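# Four arms build a self-supporting four-rafter roof frame

## Task

Finish with all four rafters raised into a frame that holds itself up, with no robot or other support touching it. Each rafter's outer end must sit in the notch at the top of a post and reach beyond that post's centre. Each rafter's inner end must rest on top of the rafter coming from the neighbouring post, so the four overlaps form a closed ring around an open centre.

## Robot and tools

SETUP. Four i2rt Big YAM arms, arm1 to arm4, each carrying a five-fingered right hand, surround the work area. All poses use one scene frame in metres, origin on the floor, +z up. Feet (base_link): arm1 x=+0.573 y=-0.577 z=+0.757 quat_wxyz=(+0.372, -0.007, -0.002, +0.928); arm2 x=+0.582 y=+0.575 z=+0.802 quat_wxyz=(+0.386, +0.000, +0.008, -0.923); arm3 x=-0.578 y=+0.580 z=+0.815 quat_wxyz=(+0.925, +0.000, +0.000, -0.381); arm4 x=-0.581 y=-0.581 z=+0.788 quat_wxyz=(+0.926, +0.000, +0.001, +0.378). Each foot faces its own +x. A hand reaches roughly 1.07 m from the joint-1 axis. A loose part may occasionally get a brief nudge from outside.

ARM JOINTS (absolute radians; done-tolerance in brackets). joint1_rad -2.879..2.879 (0.045): yaw about the foot, positive counter-clockwise seen from above, 0 along the foot's +x. joint2_rad 0..3.141 (0.14): shoulder, 0 = upper arm pointing back and near level, increasing lifts it then brings it forward. joint3_rad 0..3.019 (0.09): elbow, 0 folded, increasing opens. joint4_rad -1.692..1.57 (0.055): hand pitch, positive tips fingers up. joint5_rad -1.57..1.57 (0.03): hand sideways, positive toward the arm's right. joint6_rad -2.094..2.094 (0.035): hand roll, positive clockwise when looking from behind the hand. With joints 1, 5, 6 at zero and the hand level and forward, the palm is down and the thumb on the left. The wrist camera is on the little-finger side, aimed at the hand point about 30 degrees toward the thumb; near joint6 = -1.3 it is on top, image upright, palm facing right.

HAND FRAME. The hand point sits 0.045 m ahead of the palm and moves rigidly with it. Its +z runs along straight fingers, +y points out of the palm, +x runs across the palm away from the thumb. Straight fingers extend 0.06-0.07 m past the point and lie 0.06 m toward -y. A fixed bracket on the little-finger side juts 0.10 m across the palm and can collide. Grips: thumb turned in front can wrap items about 0.035-0.065 m thick, or a handle down to 0.025 m; thumb tip against index pad can pinch a light item up to about 0.08 m.

FINGER KEYS (scale -1..1, absolute). hand_little, hand_ring, hand_middle, hand_index, hand_thumb_bend: +1 straight, -1 curled. hand_thumb_turn: +1 beside the palm, -1 across in front of it. hand_force_limit (-1..1, a setting): closing stops at about 0 N at -1 up to 10 N at +1 (15 N on the two thumb motors). hand_speed (-0.96..1, a setting): almost still at -1, full speed from +0.48 upward (full travel 0.49 s). At start the limit is 0 and the speed -0.8 (finger travel about 3.6 s). A motor only moves when its own target changes by 0.002 or more; it halts on reaching the target or on load reaching the limit, then locks. For soft grips use hand_speed -0.94 or below. To grip harder, raise the limit and send a target more closed than the reading; to release, send one more open.

TOOL move. Optional keys arm1, arm2, arm3, arm4, each an object for that arm, plus cameras. Inside an arm: joints = dict of absolute targets by name; min_time_s (0.1-8 s) = shortest duration for that arm's joint motions; target = absolute hand-point pose, seven numbers [x, y, z, qw, qx, qy, qz] in the scene frame, metres, same layout as the printed hand line; speed = top linear speed along the straight path from hand_target, 0.002-4.3 m/s, default 0.25, rotation capped at twice that in rad/s. When target is given, joints may contain only the hand_ keys, else refused. All motions start together; hand paths in one action finish together and stop after 10 s. Paths ignore obstacles and other arms; hands lag, drift and overshoot, worst near full stretch (fast moves may swing about 30 degrees past). Each control step limits the commanded pose to within 100 mm and 20 degrees of the measured one. An empty move returns full state and all images. cameras: names from arm1_cam_wrist, arm2_cam_wrist, arm3_cam_wrist, arm4_cam_wrist, cam_a, cam_b, cam_c, cam_d, cam_over, or "all"; [] gives none; omitted gives all only for an empty move.

OTHER TOOLS. wait: seconds 0-10, optional cameras. zoom_image: camera plus region [x0, y0, x1, y1] in pixels of the latest 896x504 image, at most 504 by 504, top-left origin. show_instructions: reference pages, no arguments. finished_scene: optional scene 1; final, so the frame must already stand unaided.

RESULTS. "move" names arms that were commanded; "as last shown" marks the rest. hand = measured hand-point pose (can be off at long reach); hand_target = pose at the held joint targets. joint_positions includes hand keys and the two settings. Joint velocities in rad/s; "within noise" means at rest. Joint torques follow joint order; entries 3 and 4 wrap at ±28 N m. hand_stopped_by gives six words for little, ring, middle, index, thumb_bend, thumb_turn: moving, target, force, stalled or fault. *_load_n is fingertip force in N, positive when pushed open; a lost grip drops it near 0. Statuses: off_target (resting short of target), time_out (a stop; on_its_own shows what it still pushes to), not_followed, "joint command not followed" and "pose unreachable" (a safety check withholding motion). A refused call or a stop cancels the remaining move, wait and finished_scene calls in that reply. MOTOR HOT appears at 85 °C; at 100 °C an OVER-TEMPERATURE FAULT drops the arm for 30-60 s, after which keys marked limit_stop_at_motor_heat must be resent. The scene keeps running while you think, holding the last command.

AVOID. Arms pressing hard on each other, including one hand closing on another's fingers; the safety check may react too late and lets hands and wrist cameras meet. Arms do not stop on contact and keep pushing. Do not knock parts off the area or onto the floor, drop them even slightly, release them while moving, or slam fixed things. Avoid heavy finger loads, long stretched holds and pushing into unreachable poses, which overheat motors.

Each tool is called after "Emit:" in YAML: its name, and indented under it one key for each argument.

Reference images:

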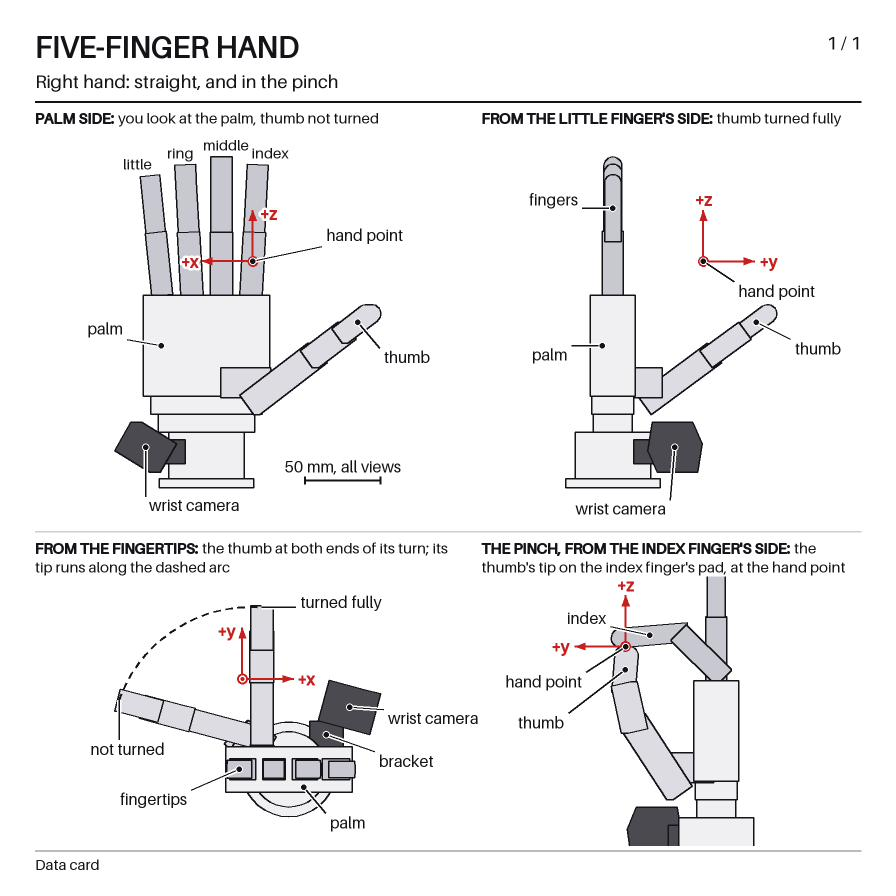

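## Session

Emit:
move:

Scene clock: 0.00 s.
Joint torques (N m): no reading
Heat: arm1: hottest joint1_rad 32 °C; arm2: hottest joint1_rad 35 °C; arm3: hottest joint1_rad 33 °C; arm4: hottest joint2_rad 34 °C.
Joint velocities: within noise
arm1.joint_positions: joint1_rad=-0.242 joint2_rad=+0.608 joint3_rad=+1.347 joint4_rad=-1.396 joint5_rad=-0.043 joint6_rad=-1.348 hand_little=+1.000 hand_ring=+1.000 hand_middle=+1.000 hand_index=+1.000 hand_thumb_turn=+1.000 hand_thumb_bend=+1.000 hand_force_limit=+0.000 hand_speed=-0.800
arm1.joint_status: not commanded
arm1.hand_stopped_by: target,target,target,target,target,target
arm1.little_load_n: 0.0
arm1.ring_load_n: 0.0
arm1.middle_load_n: 0.0
arm1.index_load_n: 0.0
arm1.thumb_bend_load_n: 0.0
arm1.thumb_turn_load_n: 0.0
arm1.hand: x=+0.4854 y=-0.3678 z=+1.2156 quat_wxyz=(-0.410, +0.507, +0.742, +0.153) (m; scene frame)
arm1.hand_target: x=+0.4851 y=-0.3675 z=+1.2269 quat_wxyz=(-0.421, +0.504, +0.738, +0.158) (m; scene frame)
arm1.hand_status: not commanded
arm2.joint_positions: joint1_rad=+0.117 joint2_rad=+0.639 joint3_rad=+1.401 joint4_rad=-1.297 joint5_rad=-0.246 joint6_rad=-1.049 hand_little=+1.000 hand_ring=+1.000 hand_middle=+1.000 hand_index=+1.000 hand_thumb_turn=+1.000 hand_thumb_bend=+1.000 hand_force_limit=+0.000 hand_speed=-0.800
arm2.joint_status: not commanded
arm2.hand_stopped_by: target,target,target,target,target,target
arm2.little_load_n: 0.0
arm2.ring_load_n: 0.0
arm2.middle_load_n: 0.0
arm2.index_load_n: 0.0
arm2.thumb_bend_load_n: 0.0
arm2.thumb_turn_load_n: 0.0
arm2.hand: x=+0.4470 y=+0.3725 z=+1.2874 quat_wxyz=(+0.301, +0.229, -0.837, +0.396) (m; scene frame)
arm2.hand_target: x=+0.4477 y=+0.3733 z=+1.2964 quat_wxyz=(+0.309, +0.229, -0.831, +0.401) (m; scene frame)
arm2.hand_status: not commanded
arm3.joint_positions: joint1_rad=+0.460 joint2_rad=+0.553 joint3_rad=+1.363 joint4_rad=-1.142 joint5_rad=+0.185 joint6_rad=-1.191 hand_little=+1.000 hand_ring=+1.000 hand_middle=+1.000 hand_index=+1.000 hand_thumb_turn=+1.000 hand_thumb_bend=+1.000 hand_force_limit=+0.000 hand_speed=-0.800
arm3.joint_status: not commanded
arm3.hand_stopped_by: target,target,target,target,target,target
arm3.little_load_n: 0.0
arm3.ring_load_n: 0.0
arm3.middle_load_n: 0.0
arm3.index_load_n: 0.0
arm3.thumb_bend_load_n: 0.0
arm3.thumb_turn_load_n: 0.0
arm3.hand: x=-0.3894 y=+0.4327 z=+1.3469 quat_wxyz=(+0.058, +0.743, -0.329, +0.580) (m; scene frame)
arm3.hand_target: x=-0.3912 y=+0.4334 z=+1.3562 quat_wxyz=(+0.057, +0.737, -0.327, +0.589) (m; scene frame)
arm3.hand_status: not commanded
arm4.joint_positions: joint1_rad=-0.417 joint2_rad=+0.614 joint3_rad=+1.429 joint4_rad=-1.387 joint5_rad=+0.243 joint6_rad=-1.036 hand_little=+1.000 hand_ring=+1.000 hand_middle=+1.000 hand_index=+1.000 hand_thumb_turn=+1.000 hand_thumb_bend=+1.000 hand_force_limit=+0.000 hand_speed=-0.800
arm4.joint_status: not commanded
arm4.hand_stopped_by: target,target,target,target,target,target
arm4.little_load_n: 0.0
arm4.ring_load_n: 0.0
arm4.middle_load_n: 0.0
arm4.index_load_n: 0.0
arm4.thumb_bend_load_n: 0.0
arm4.thumb_turn_load_n: 0.0
arm4.hand: x=-0.3680 y=-0.5892 z=+1.2849 quat_wxyz=(-0.109, +0.863, -0.134, +0.474) (m; scene frame)
arm4.hand_target: x=-0.3691 y=-0.5896 z=+1.2934 quat_wxyz=(-0.114, +0.858, -0.135, +0.482) (m; scene frame)
arm4.hand_status: not commanded
pictures: arm1_cam_wrist, arm2_cam_wrist, arm3_cam_wrist, arm4_cam_wrist, cam_a, cam_b, cam_c, cam_d, cam_over

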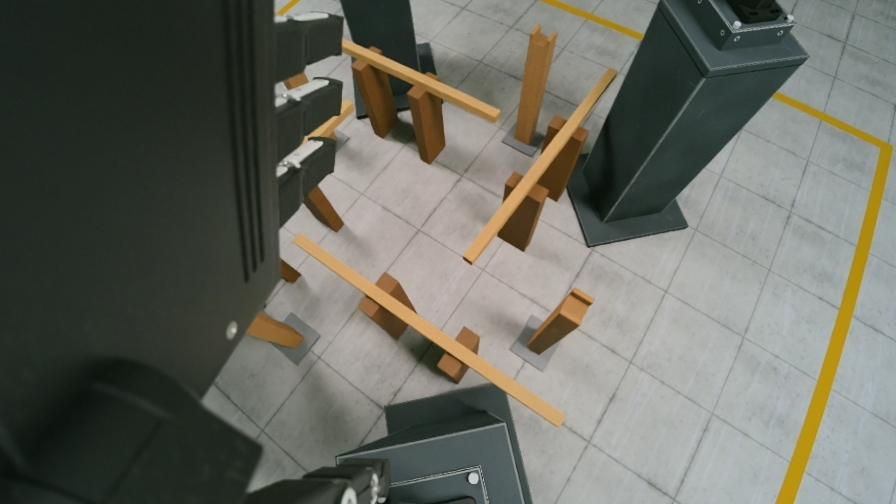

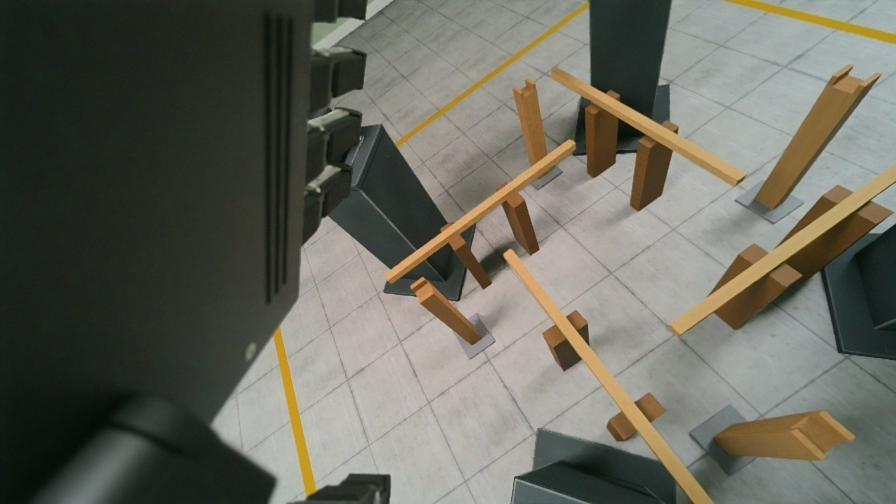

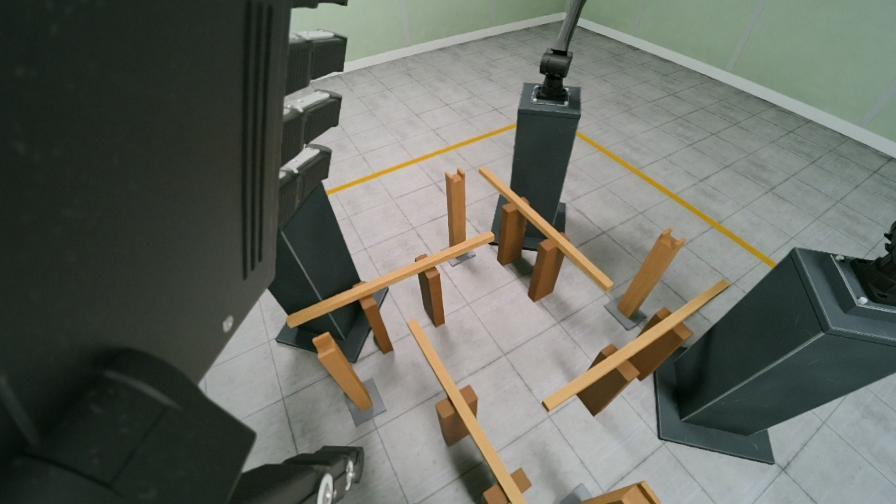

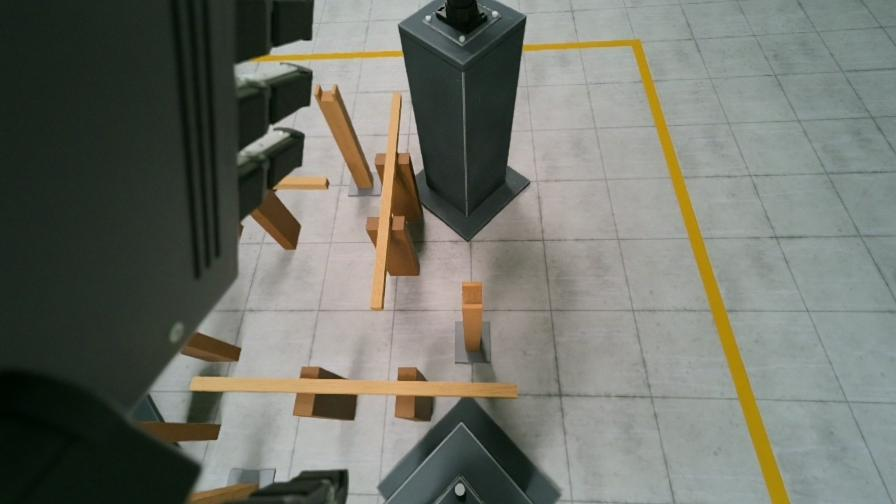

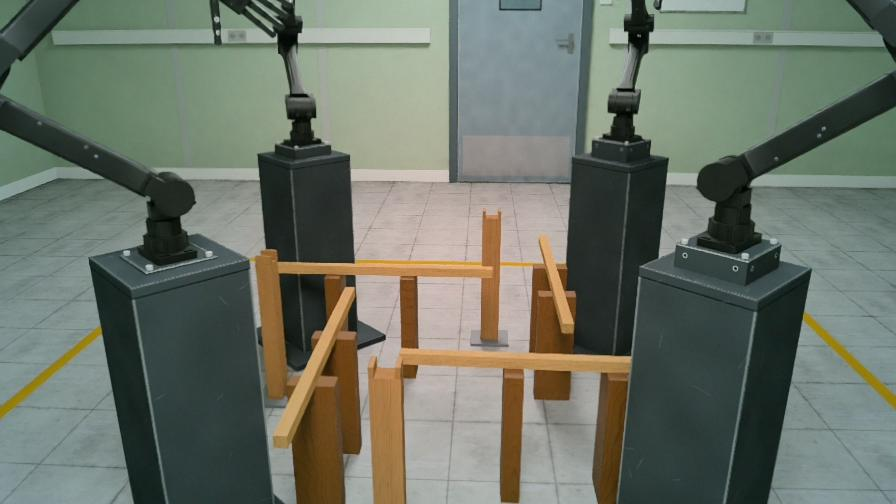

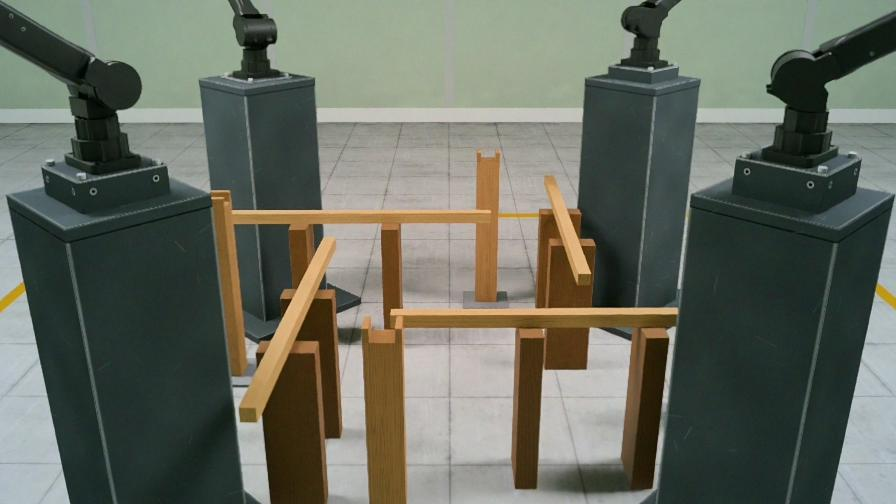

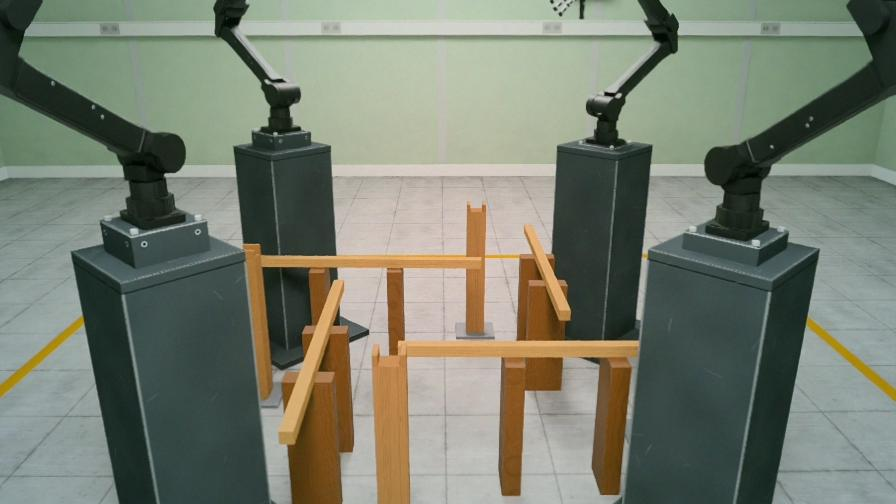

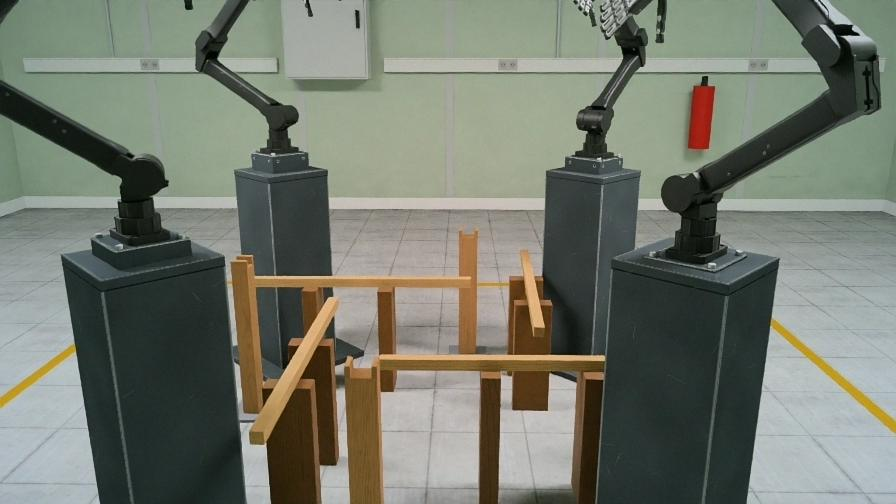

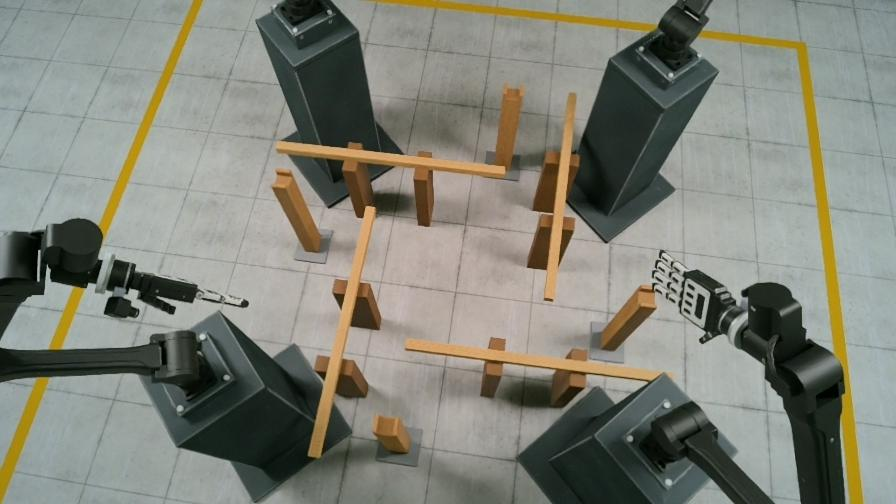

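Emit:
zoom_image:
  camera: "cam_over"
  region: [250, 80, 450, 260]

Emit:
zoom_image:
  camera: "cam_over"
  region: [450, 70, 650, 250]

Emit:
zoom_image:
  camera: "cam_over"
  region: [290, 290, 490, 470]

Emit:
zoom_image:
  camera: "cam_over"
  region: [480, 240, 700, 420]

Emit:
zoom_image:
  camera: "cam_a"
  region: [240, 200, 440, 500]

Emit:
zoom_image:
  camera: "cam_a"
  region: [440, 200, 640, 500]

Scaled by 2.520 from the camera's image (finer frame: 1280x720).

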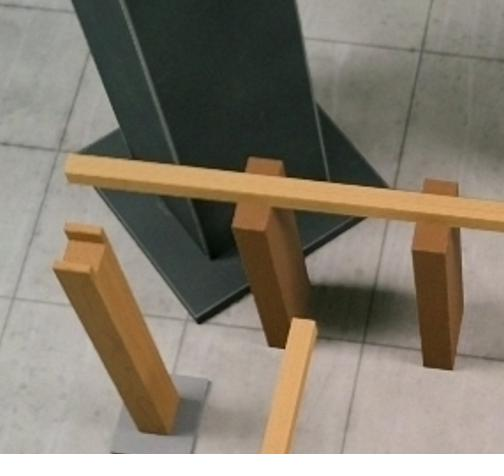

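Scaled by 2.520 from the camera's image (finer frame: 1280x720).

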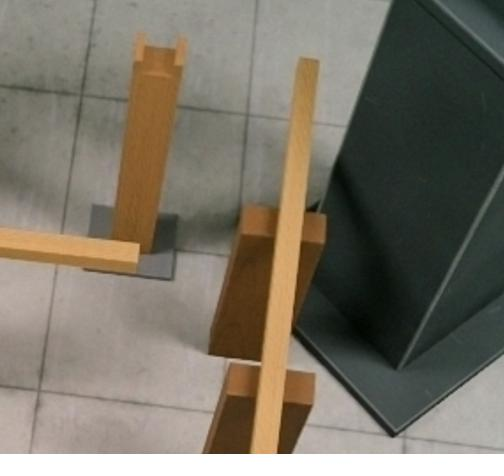

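Scaled by 2.520 from the camera's image (finer frame: 1280x720).

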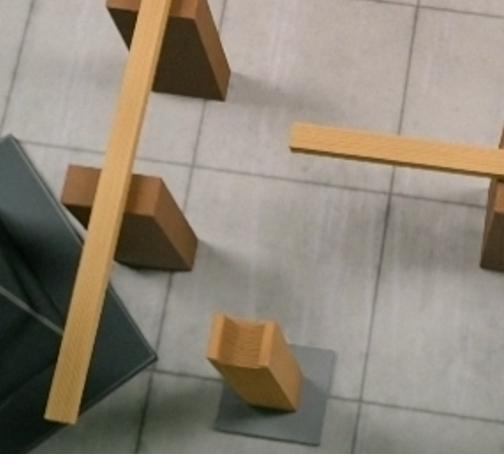

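Scaled by 2.291 from the camera's image (finer frame: 1280x720).

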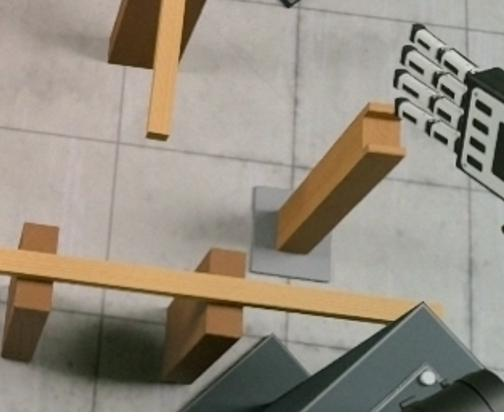

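Scaled by 1.680 from the camera's image (finer frame: 1280x720).

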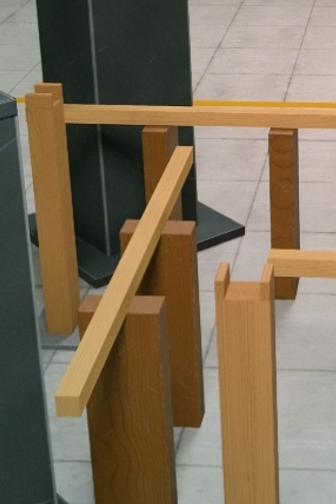

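Scaled by 1.680 from the camera's image (finer frame: 1280x720).

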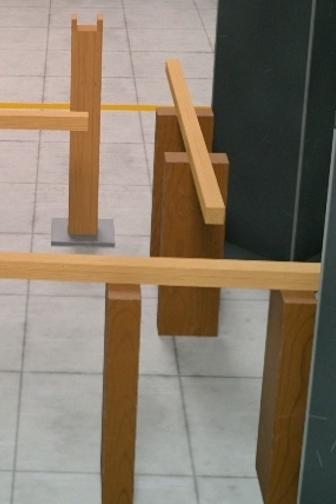

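Emit:
move:
  arm1: {"target":[0.288,-0.339,0.62,0,1,0,0],"speed":0.25,"joints":{"hand_thumb_turn":-1,"hand_speed":-0.5}}
  arm2: {"target":[0.317,0.276,0.62,0,0.7071,0.7071,0],"speed":0.25,"joints":{"hand_thumb_turn":-1,"hand_speed":-0.5}}
  arm3: {"target":[-0.29,0.31,0.62,0,0,1,0],"speed":0.25,"joints":{"hand_thumb_turn":-1,"hand_speed":-0.5}}
  arm4: {"target":[-0.317,-0.3,0.62,0,0.7071,-0.7071,0],"speed":0.25,"joints":{"hand_thumb_turn":-1,"hand_speed":-0.5}}
  cameras: ["cam_over","cam_a"]

Scene clock: 201.63 s.
Joint torques (N m): arm1=[-3.02 -10.81 5.55 0.68 -0.11 0.24] | arm2=[0.38 -12.98 4.78 0.73 -0.24 0.31] | arm3=[-0.03 -14.33 4.4 0.42 -0.04 0.09] | arm4=[-2.43 -9 5.23 0.65 -0.21 0]
Heat: arm1: hottest joint3_rad 33 °C; arm2: hottest joint3_rad 39 °C; arm3: hottest joint3_rad 37 °C; arm4: hottest joint3_rad 37 °C.
move: arm1 off_target; arm2 off_target; arm3 off_target; arm4 off_target
Joint velocities: within noise
arm1.joint_positions: joint1_rad=-0.094 joint2_rad=+1.884 joint3_rad=+0.801 joint4_rad=-0.511 joint5_rad=-0.008 joint6_rad=+0.695 hand_little=+1.000 hand_ring=+1.000 hand_middle=+1.000 hand_index=+1.000 hand_thumb_turn=-1.000 hand_thumb_bend=+1.000 hand_force_limit=+0.000 hand_speed=-0.500
arm1.joint_status: all done
arm1.hand_stopped_by: target,target,target,target,target,target
arm1.little_load_n: 0.0
arm1.ring_load_n: 0.0
arm1.middle_load_n: 0.0
arm1.index_load_n: 0.0
arm1.thumb_bend_load_n: 0.0
arm1.thumb_turn_load_n: 0.0
arm1.hand: x=+0.2980 y=-0.3549 z=+0.6178 quat_wxyz=(+0.012, +1.000, +0.010, +0.012)
arm1.hand_target: x=+0.2883 y=-0.3391 z=+0.6205 quat_wxyz=(+0.000, +1.000, +0.000, +0.000)
arm1.hand_status: off_target (0.019 m and 2.2 deg from the pose sent, 0.628 m and 119.0 deg at the start)
arm2.joint_positions: joint1_rad=-0.096 joint2_rad=+2.046 joint3_rad=+0.902 joint4_rad=-0.441 joint5_rad=-0.013 joint6_rad=+0.676 hand_little=+1.000 hand_ring=+1.000 hand_middle=+1.000 hand_index=+1.000 hand_thumb_turn=-1.000 hand_thumb_bend=+1.000 hand_force_limit=+0.000 hand_speed=-0.500
arm2.joint_status: all done
arm2.hand_stopped_by: target,target,target,target,target,target
arm2.little_load_n: 0.0
arm2.ring_load_n: 0.0
arm2.middle_load_n: -0.5
arm2.index_load_n: 0.0
arm2.thumb_bend_load_n: 0.0
arm2.thumb_turn_load_n: 0.0
arm2.hand: x=+0.3289 y=+0.2843 z=+0.6210 quat_wxyz=(+0.000, -0.700, -0.714, -0.010)
arm2.hand_target: x=+0.3171 y=+0.2763 z=+0.6203 quat_wxyz=(+0.000, -0.707, -0.707, +0.000)
arm2.hand_status: off_target (0.015 m and 1.6 deg from the pose sent, 0.687 m and 129.1 deg at the start)
arm3.joint_positions: joint1_rad=-0.119 joint2_rad=+2.089 joint3_rad=+0.898 joint4_rad=-0.407 joint5_rad=+0.003 joint6_rad=+0.648 hand_little=+1.000 hand_ring=+1.000 hand_middle=+1.000 hand_index=+1.000 hand_thumb_turn=-1.000 hand_thumb_bend=+1.000 hand_force_limit=+0.000 hand_speed=-0.500
arm3.joint_status: all done
arm3.hand_stopped_by: target,target,target,target,target,target
arm3.little_load_n: 0.0
arm3.ring_load_n: -0.5
arm3.middle_load_n: 0.0
arm3.index_load_n: 0.0
arm3.thumb_bend_load_n: 0.0
arm3.thumb_turn_load_n: 0.0
arm3.hand: x=-0.2989 y=+0.3244 z=+0.6186 quat_wxyz=(+0.010, +0.011, -1.000, -0.010)
arm3.hand_target: x=-0.2902 y=+0.3102 z=+0.6204 quat_wxyz=(+0.000, +0.000, -1.000, +0.000)
arm3.hand_status: off_target (0.017 m and 2.0 deg from the pose sent, 0.744 m and 141.6 deg at the start)
arm4.joint_positions: joint1_rad=-0.108 joint2_rad=+2.001 joint3_rad=+0.862 joint4_rad=-0.456 joint5_rad=+0.005 joint6_rad=+0.650 hand_little=+1.000 hand_ring=+1.000 hand_middle=+1.000 hand_index=+1.000 hand_thumb_turn=-1.000 hand_thumb_bend=+1.000 hand_force_limit=+0.000 hand_speed=-0.500
arm4.joint_status: all done
arm4.hand_stopped_by: target,target,target,target,target,target
arm4.little_load_n: 0.0
arm4.ring_load_n: 0.0
arm4.middle_load_n: 0.0
arm4.index_load_n: 0.0
arm4.thumb_bend_load_n: 0.0
arm4.thumb_turn_load_n: 0.0
arm4.hand: x=-0.3314 y=-0.3080 z=+0.6195 quat_wxyz=(+0.013, +0.714, -0.701, +0.000)
arm4.hand_target: x=-0.3172 y=-0.3003 z=+0.6204 quat_wxyz=(+0.000, +0.707, -0.707, +0.000)
arm4.hand_status: off_target (0.016 m and 1.8 deg from the pose sent, 0.727 m and 90.3 deg at the start)
pictures: cam_a, cam_over

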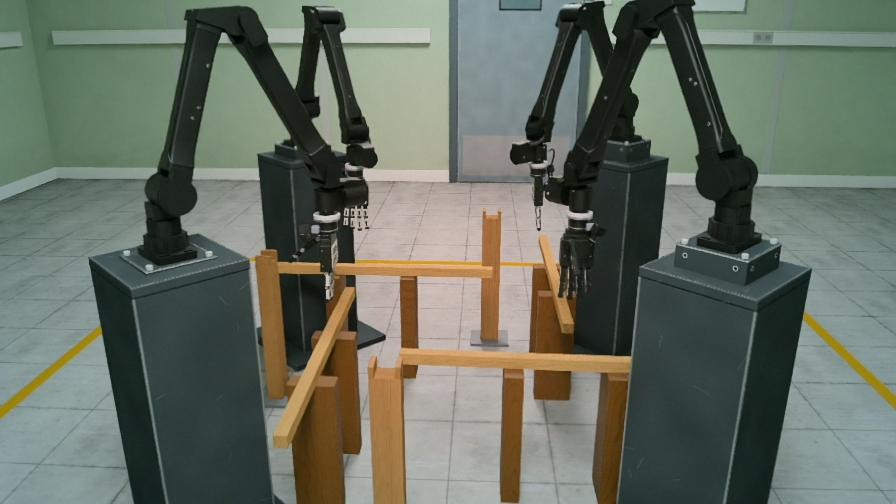

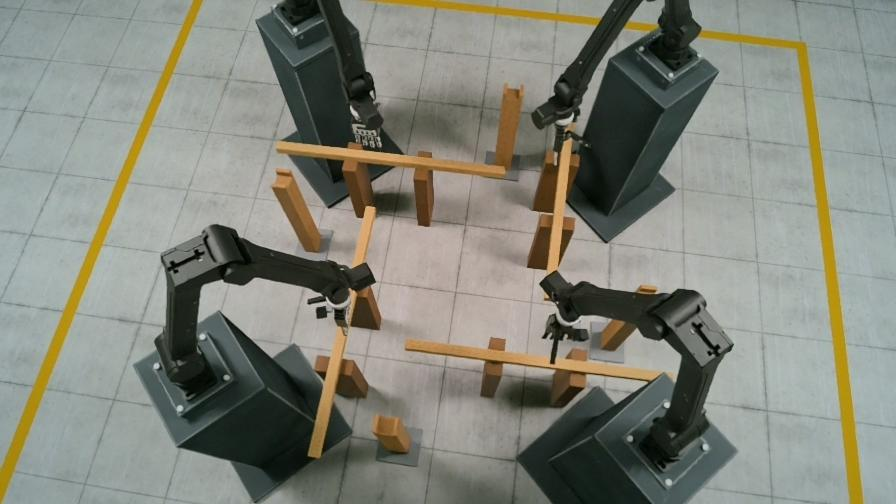

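Emit:
move:
  cameras: ["all"]

Scene clock: 206.33 s.
Joint torques (N m): arm1=[-3.02 -10.23 5.48 0.77 -0.09 0.24] | arm2=[0.38 -12.98 4.79 0.73 -0.24 0.3] | arm3=[0.15 -14.62 4.3 0.46 -0.09 0.15] | arm4=[-2.37 -9 5.24 0.61 -0.21 0.01]
Heat: arm1: hottest joint3_rad 33 °C; arm2: hottest joint3_rad 38 °C; arm3: hottest joint3_rad 36 °C; arm4: hottest joint3_rad 37 °C.
Joint velocities: within noise
arm1.joint_positions: joint1_rad=-0.094 joint2_rad=+1.884 joint3_rad=+0.801 joint4_rad=-0.511 joint5_rad=-0.008 joint6_rad=+0.696 hand_little=+1.000 hand_ring=+1.000 hand_middle=+1.000 hand_index=+1.000 hand_thumb_turn=-1.000 hand_thumb_bend=+1.000 hand_force_limit=+0.000 hand_speed=-0.500
arm1.joint_status: all done
arm1.hand_stopped_by: target,target,target,target,target,target
arm1.little_load_n: 0.0
arm1.ring_load_n: 0.0
arm1.middle_load_n: 0.0
arm1.index_load_n: 0.0
arm1.thumb_bend_load_n: 0.0
arm1.thumb_turn_load_n: 0.0
arm1.hand: x=+0.2980 y=-0.3549 z=+0.6178 quat_wxyz=(+0.012, +1.000, +0.010, +0.012) (m; scene frame)
arm1.hand_target: x=+0.2883 y=-0.3391 z=+0.6205 quat_wxyz=(+0.000, +1.000, +0.000, +0.000) (m; scene frame)
arm1.hand_status: off_target (0.019 m and 2.2 deg from the pose sent, 0.628 m and 119.0 deg at the start)
arm2.joint_positions: joint1_rad=-0.096 joint2_rad=+2.046 joint3_rad=+0.902 joint4_rad=-0.441 joint5_rad=-0.013 joint6_rad=+0.676 hand_little=+1.000 hand_ring=+1.000 hand_middle=+1.000 hand_index=+1.000 hand_thumb_turn=-1.000 hand_thumb_bend=+1.000 hand_force_limit=+0.000 hand_speed=-0.500
arm2.joint_status: all done
arm2.hand_stopped_by: target,target,target,target,target,target
arm2.little_load_n: 0.0
arm2.ring_load_n: 0.0
arm2.middle_load_n: 0.0
arm2.index_load_n: 0.0
arm2.thumb_bend_load_n: 0.0
arm2.thumb_turn_load_n: 0.0
arm2.hand: x=+0.3289 y=+0.2843 z=+0.6210 quat_wxyz=(+0.000, -0.700, -0.714, -0.010) (m; scene frame)
arm2.hand_target: x=+0.3171 y=+0.2763 z=+0.6203 quat_wxyz=(+0.000, -0.707, -0.707, +0.000) (m; scene frame)
arm2.hand_status: off_target (0.015 m and 1.6 deg from the pose sent, 0.687 m and 129.1 deg at the start)
arm3.joint_positions: joint1_rad=-0.119 joint2_rad=+2.089 joint3_rad=+0.898 joint4_rad=-0.407 joint5_rad=+0.003 joint6_rad=+0.649 hand_little=+1.000 hand_ring=+1.000 hand_middle=+1.000 hand_index=+1.000 hand_thumb_turn=-1.000 hand_thumb_bend=+1.000 hand_force_limit=+0.000 hand_speed=-0.500
arm3.joint_status: all done
arm3.hand_stopped_by: target,target,target,target,target,target
arm3.little_load_n: 0.0
arm3.ring_load_n: 0.0
arm3.middle_load_n: 0.0
arm3.index_load_n: 0.0
arm3.thumb_bend_load_n: 0.0
arm3.thumb_turn_load_n: 0.0
arm3.hand: x=-0.2989 y=+0.3243 z=+0.6186 quat_wxyz=(+0.010, +0.011, -1.000, -0.010) (m; scene frame)
arm3.hand_target: x=-0.2902 y=+0.3102 z=+0.6204 quat_wxyz=(+0.000, +0.000, -1.000, +0.000) (m; scene frame)
arm3.hand_status: off_target (0.017 m and 2.0 deg from the pose sent, 0.744 m and 141.6 deg at the start)
arm4.joint_positions: joint1_rad=-0.108 joint2_rad=+2.001 joint3_rad=+0.862 joint4_rad=-0.456 joint5_rad=+0.005 joint6_rad=+0.651 hand_little=+1.000 hand_ring=+1.000 hand_middle=+1.000 hand_index=+1.000 hand_thumb_turn=-1.000 hand_thumb_bend=+1.000 hand_force_limit=+0.000 hand_speed=-0.500
arm4.joint_status: all done
arm4.hand_stopped_by: target,target,target,target,target,target
arm4.little_load_n: 0.0
arm4.ring_load_n: 0.0
arm4.middle_load_n: 0.0
arm4.index_load_n: 0.0
arm4.thumb_bend_load_n: 0.0
arm4.thumb_turn_load_n: 0.0
arm4.hand: x=-0.3314 y=-0.3080 z=+0.6195 quat_wxyz=(+0.013, +0.713, -0.701, +0.000) (m; scene frame)
arm4.hand_target: x=-0.3172 y=-0.3003 z=+0.6204 quat_wxyz=(+0.000, +0.707, -0.707, +0.000) (m; scene frame)
arm4.hand_status: off_target (0.016 m and 1.8 deg from the pose sent, 0.727 m and 90.3 deg at the start)
pictures: arm1_cam_wrist, arm2_cam_wrist, arm3_cam_wrist, arm4_cam_wrist, cam_a, cam_b, cam_c, cam_d, cam_over
camera_calibration:
arm1_cam_wrist: T_world_to_cam=[[0.22749, -0.9737, 0.01272, -0.41778], [-0.8405, -0.18974, 0.5075, -0.13456], [-0.49173, -0.12614, -0.86156, 0.74849]] pos_world=[0.35001, -0.33791, 0.71847]
arm2_cam_wrist: T_world_to_cam=[[0.96407, 0.26565, -0.00048, -0.38726], [0.23754, -0.86124, 0.44927, -0.10442], [0.11894, -0.43324, -0.89339, 0.7509]] pos_world=[0.30884, 0.33827, 0.71758]
arm3_cam_wrist: T_world_to_cam=[[-0.30379, 0.95245, 0.02327, -0.41596], [0.83238, 0.25346, 0.49286, -0.13618], [0.46353, 0.16909, -0.8698, 0.73713]] pos_world=[-0.35469, 0.30605, 0.71796]
arm4_cam_wrist: T_world_to_cam=[[-0.95836, -0.27922, 0.05988, -0.44591], [-0.21191, 0.83593, 0.50628, -0.13015], [-0.19142, 0.47251, -0.86029, 0.72771]] pos_world=[-0.31563, -0.35956, 0.71863]

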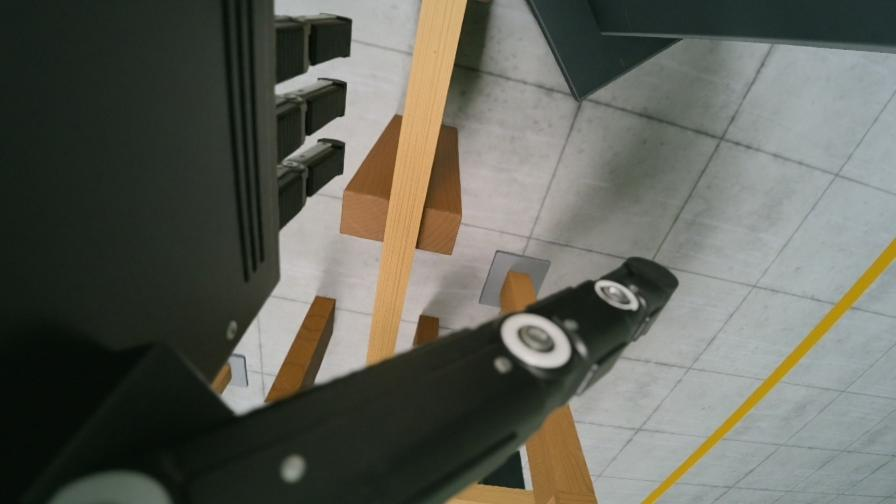

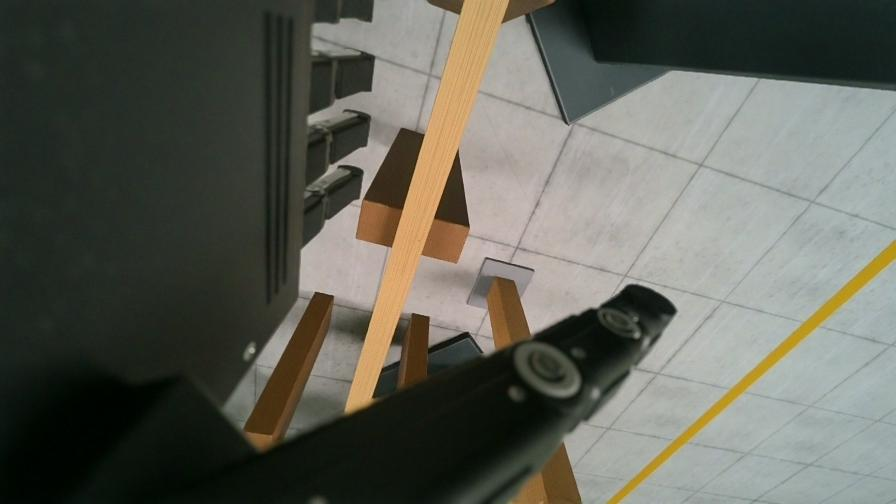

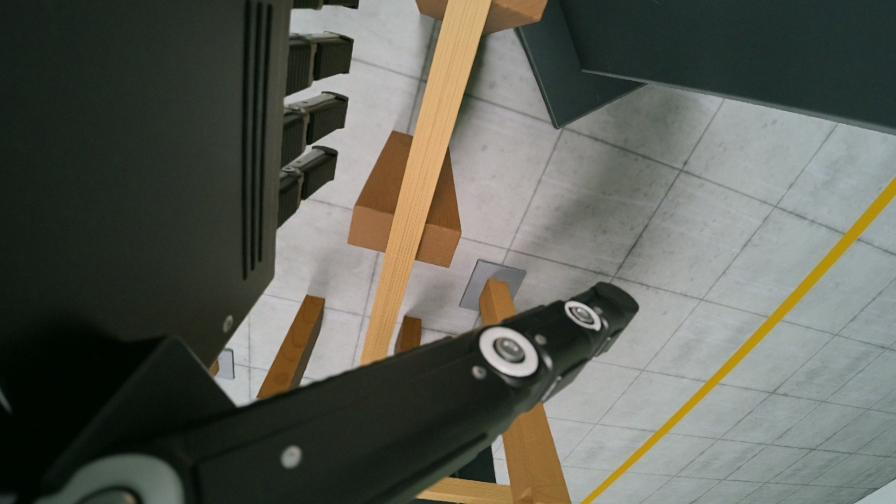

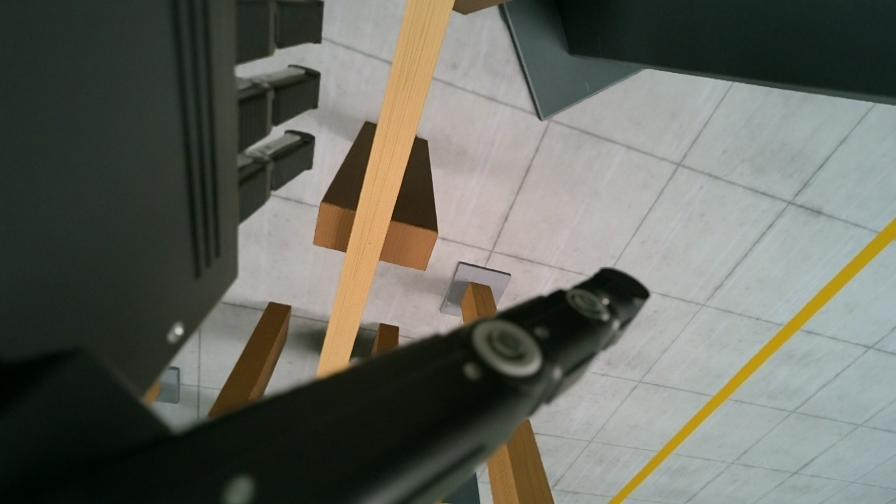

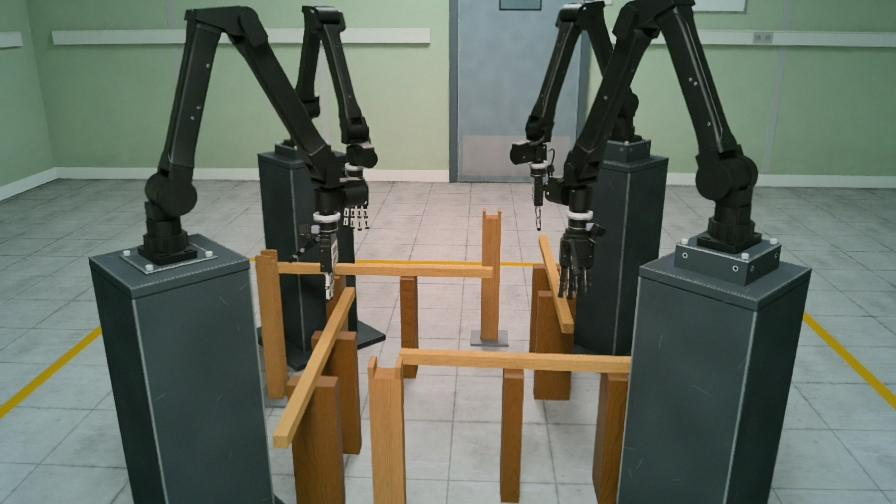

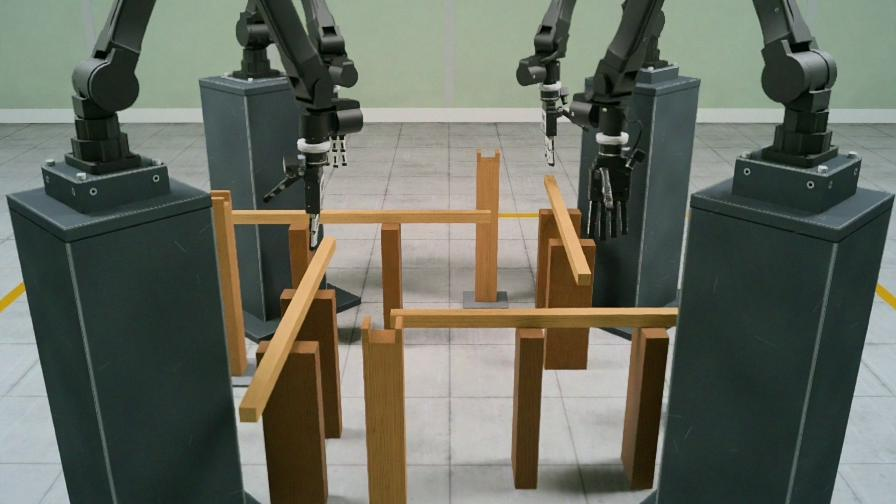

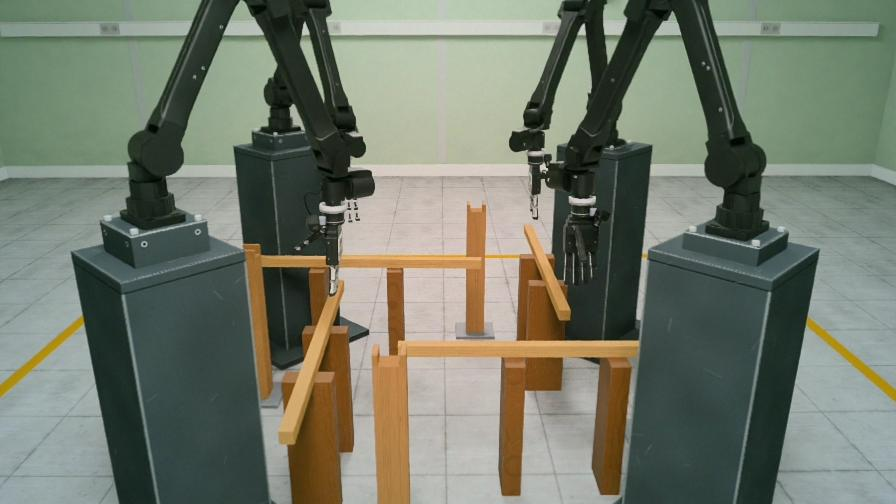

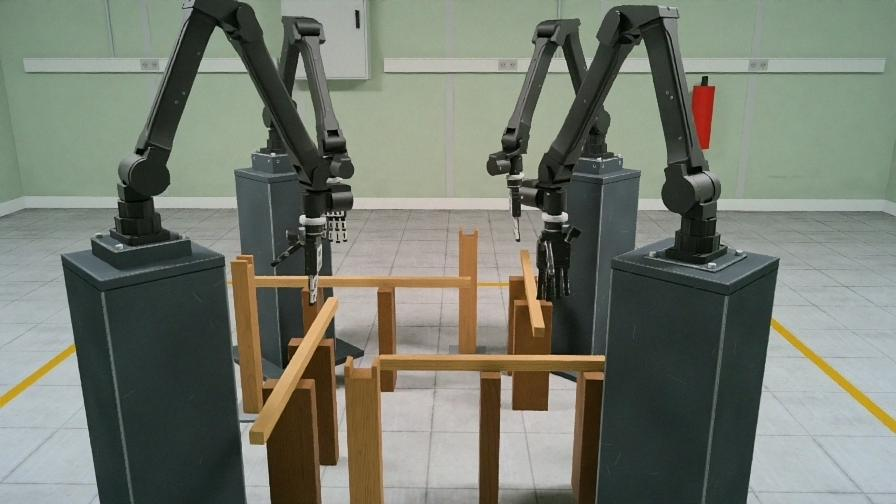

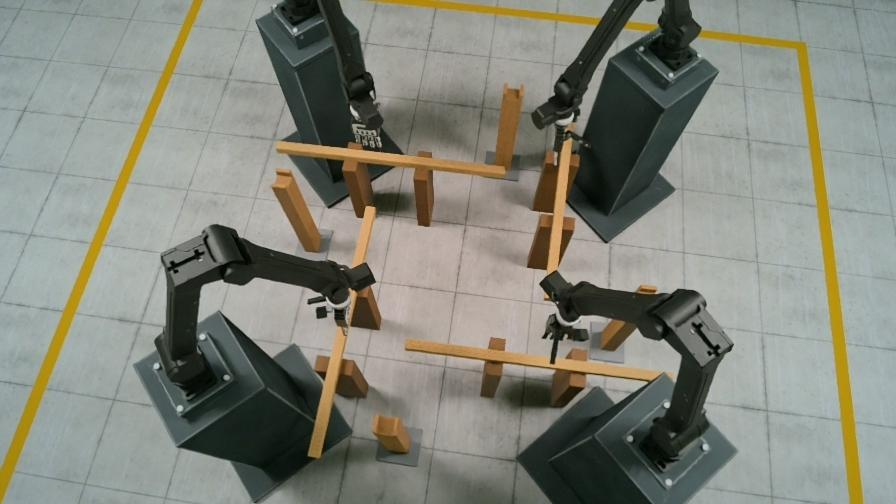

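Emit:
zoom_image:
  camera: "cam_b"
  region: [350, 290, 550, 410]

Emit:
zoom_image:
  camera: "cam_a"
  region: [360, 330, 480, 410]

Emit:
zoom_image:
  camera: "cam_d"
  region: [340, 330, 500, 420]

Emit:
zoom_image:
  camera: "cam_c"
  region: [340, 320, 520, 420]

Scaled by 2.520 from the camera's image (finer frame: 1280x720).

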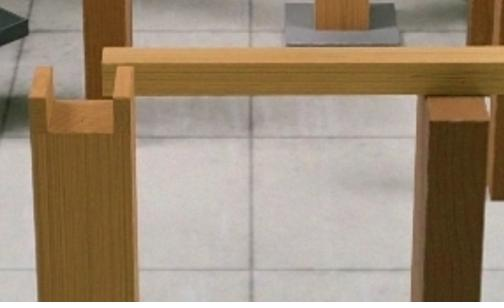

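Scaled by 4.200 from the camera's image (finer frame: 1280x720).

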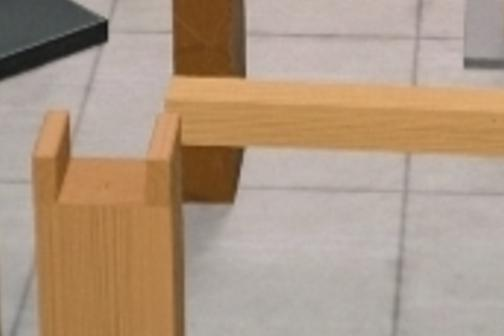

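Scaled by 3.150 from the camera's image (finer frame: 1280x720).

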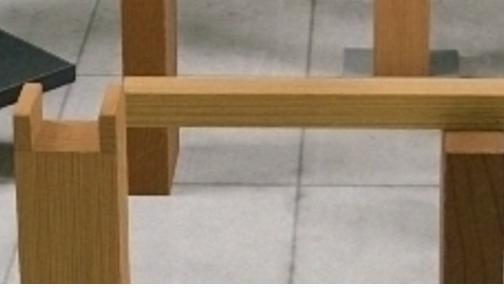

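Scaled by 2.800 from the camera's image (finer frame: 1280x720).

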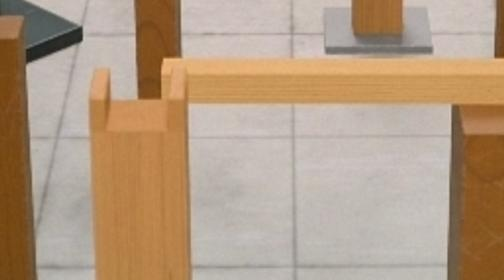

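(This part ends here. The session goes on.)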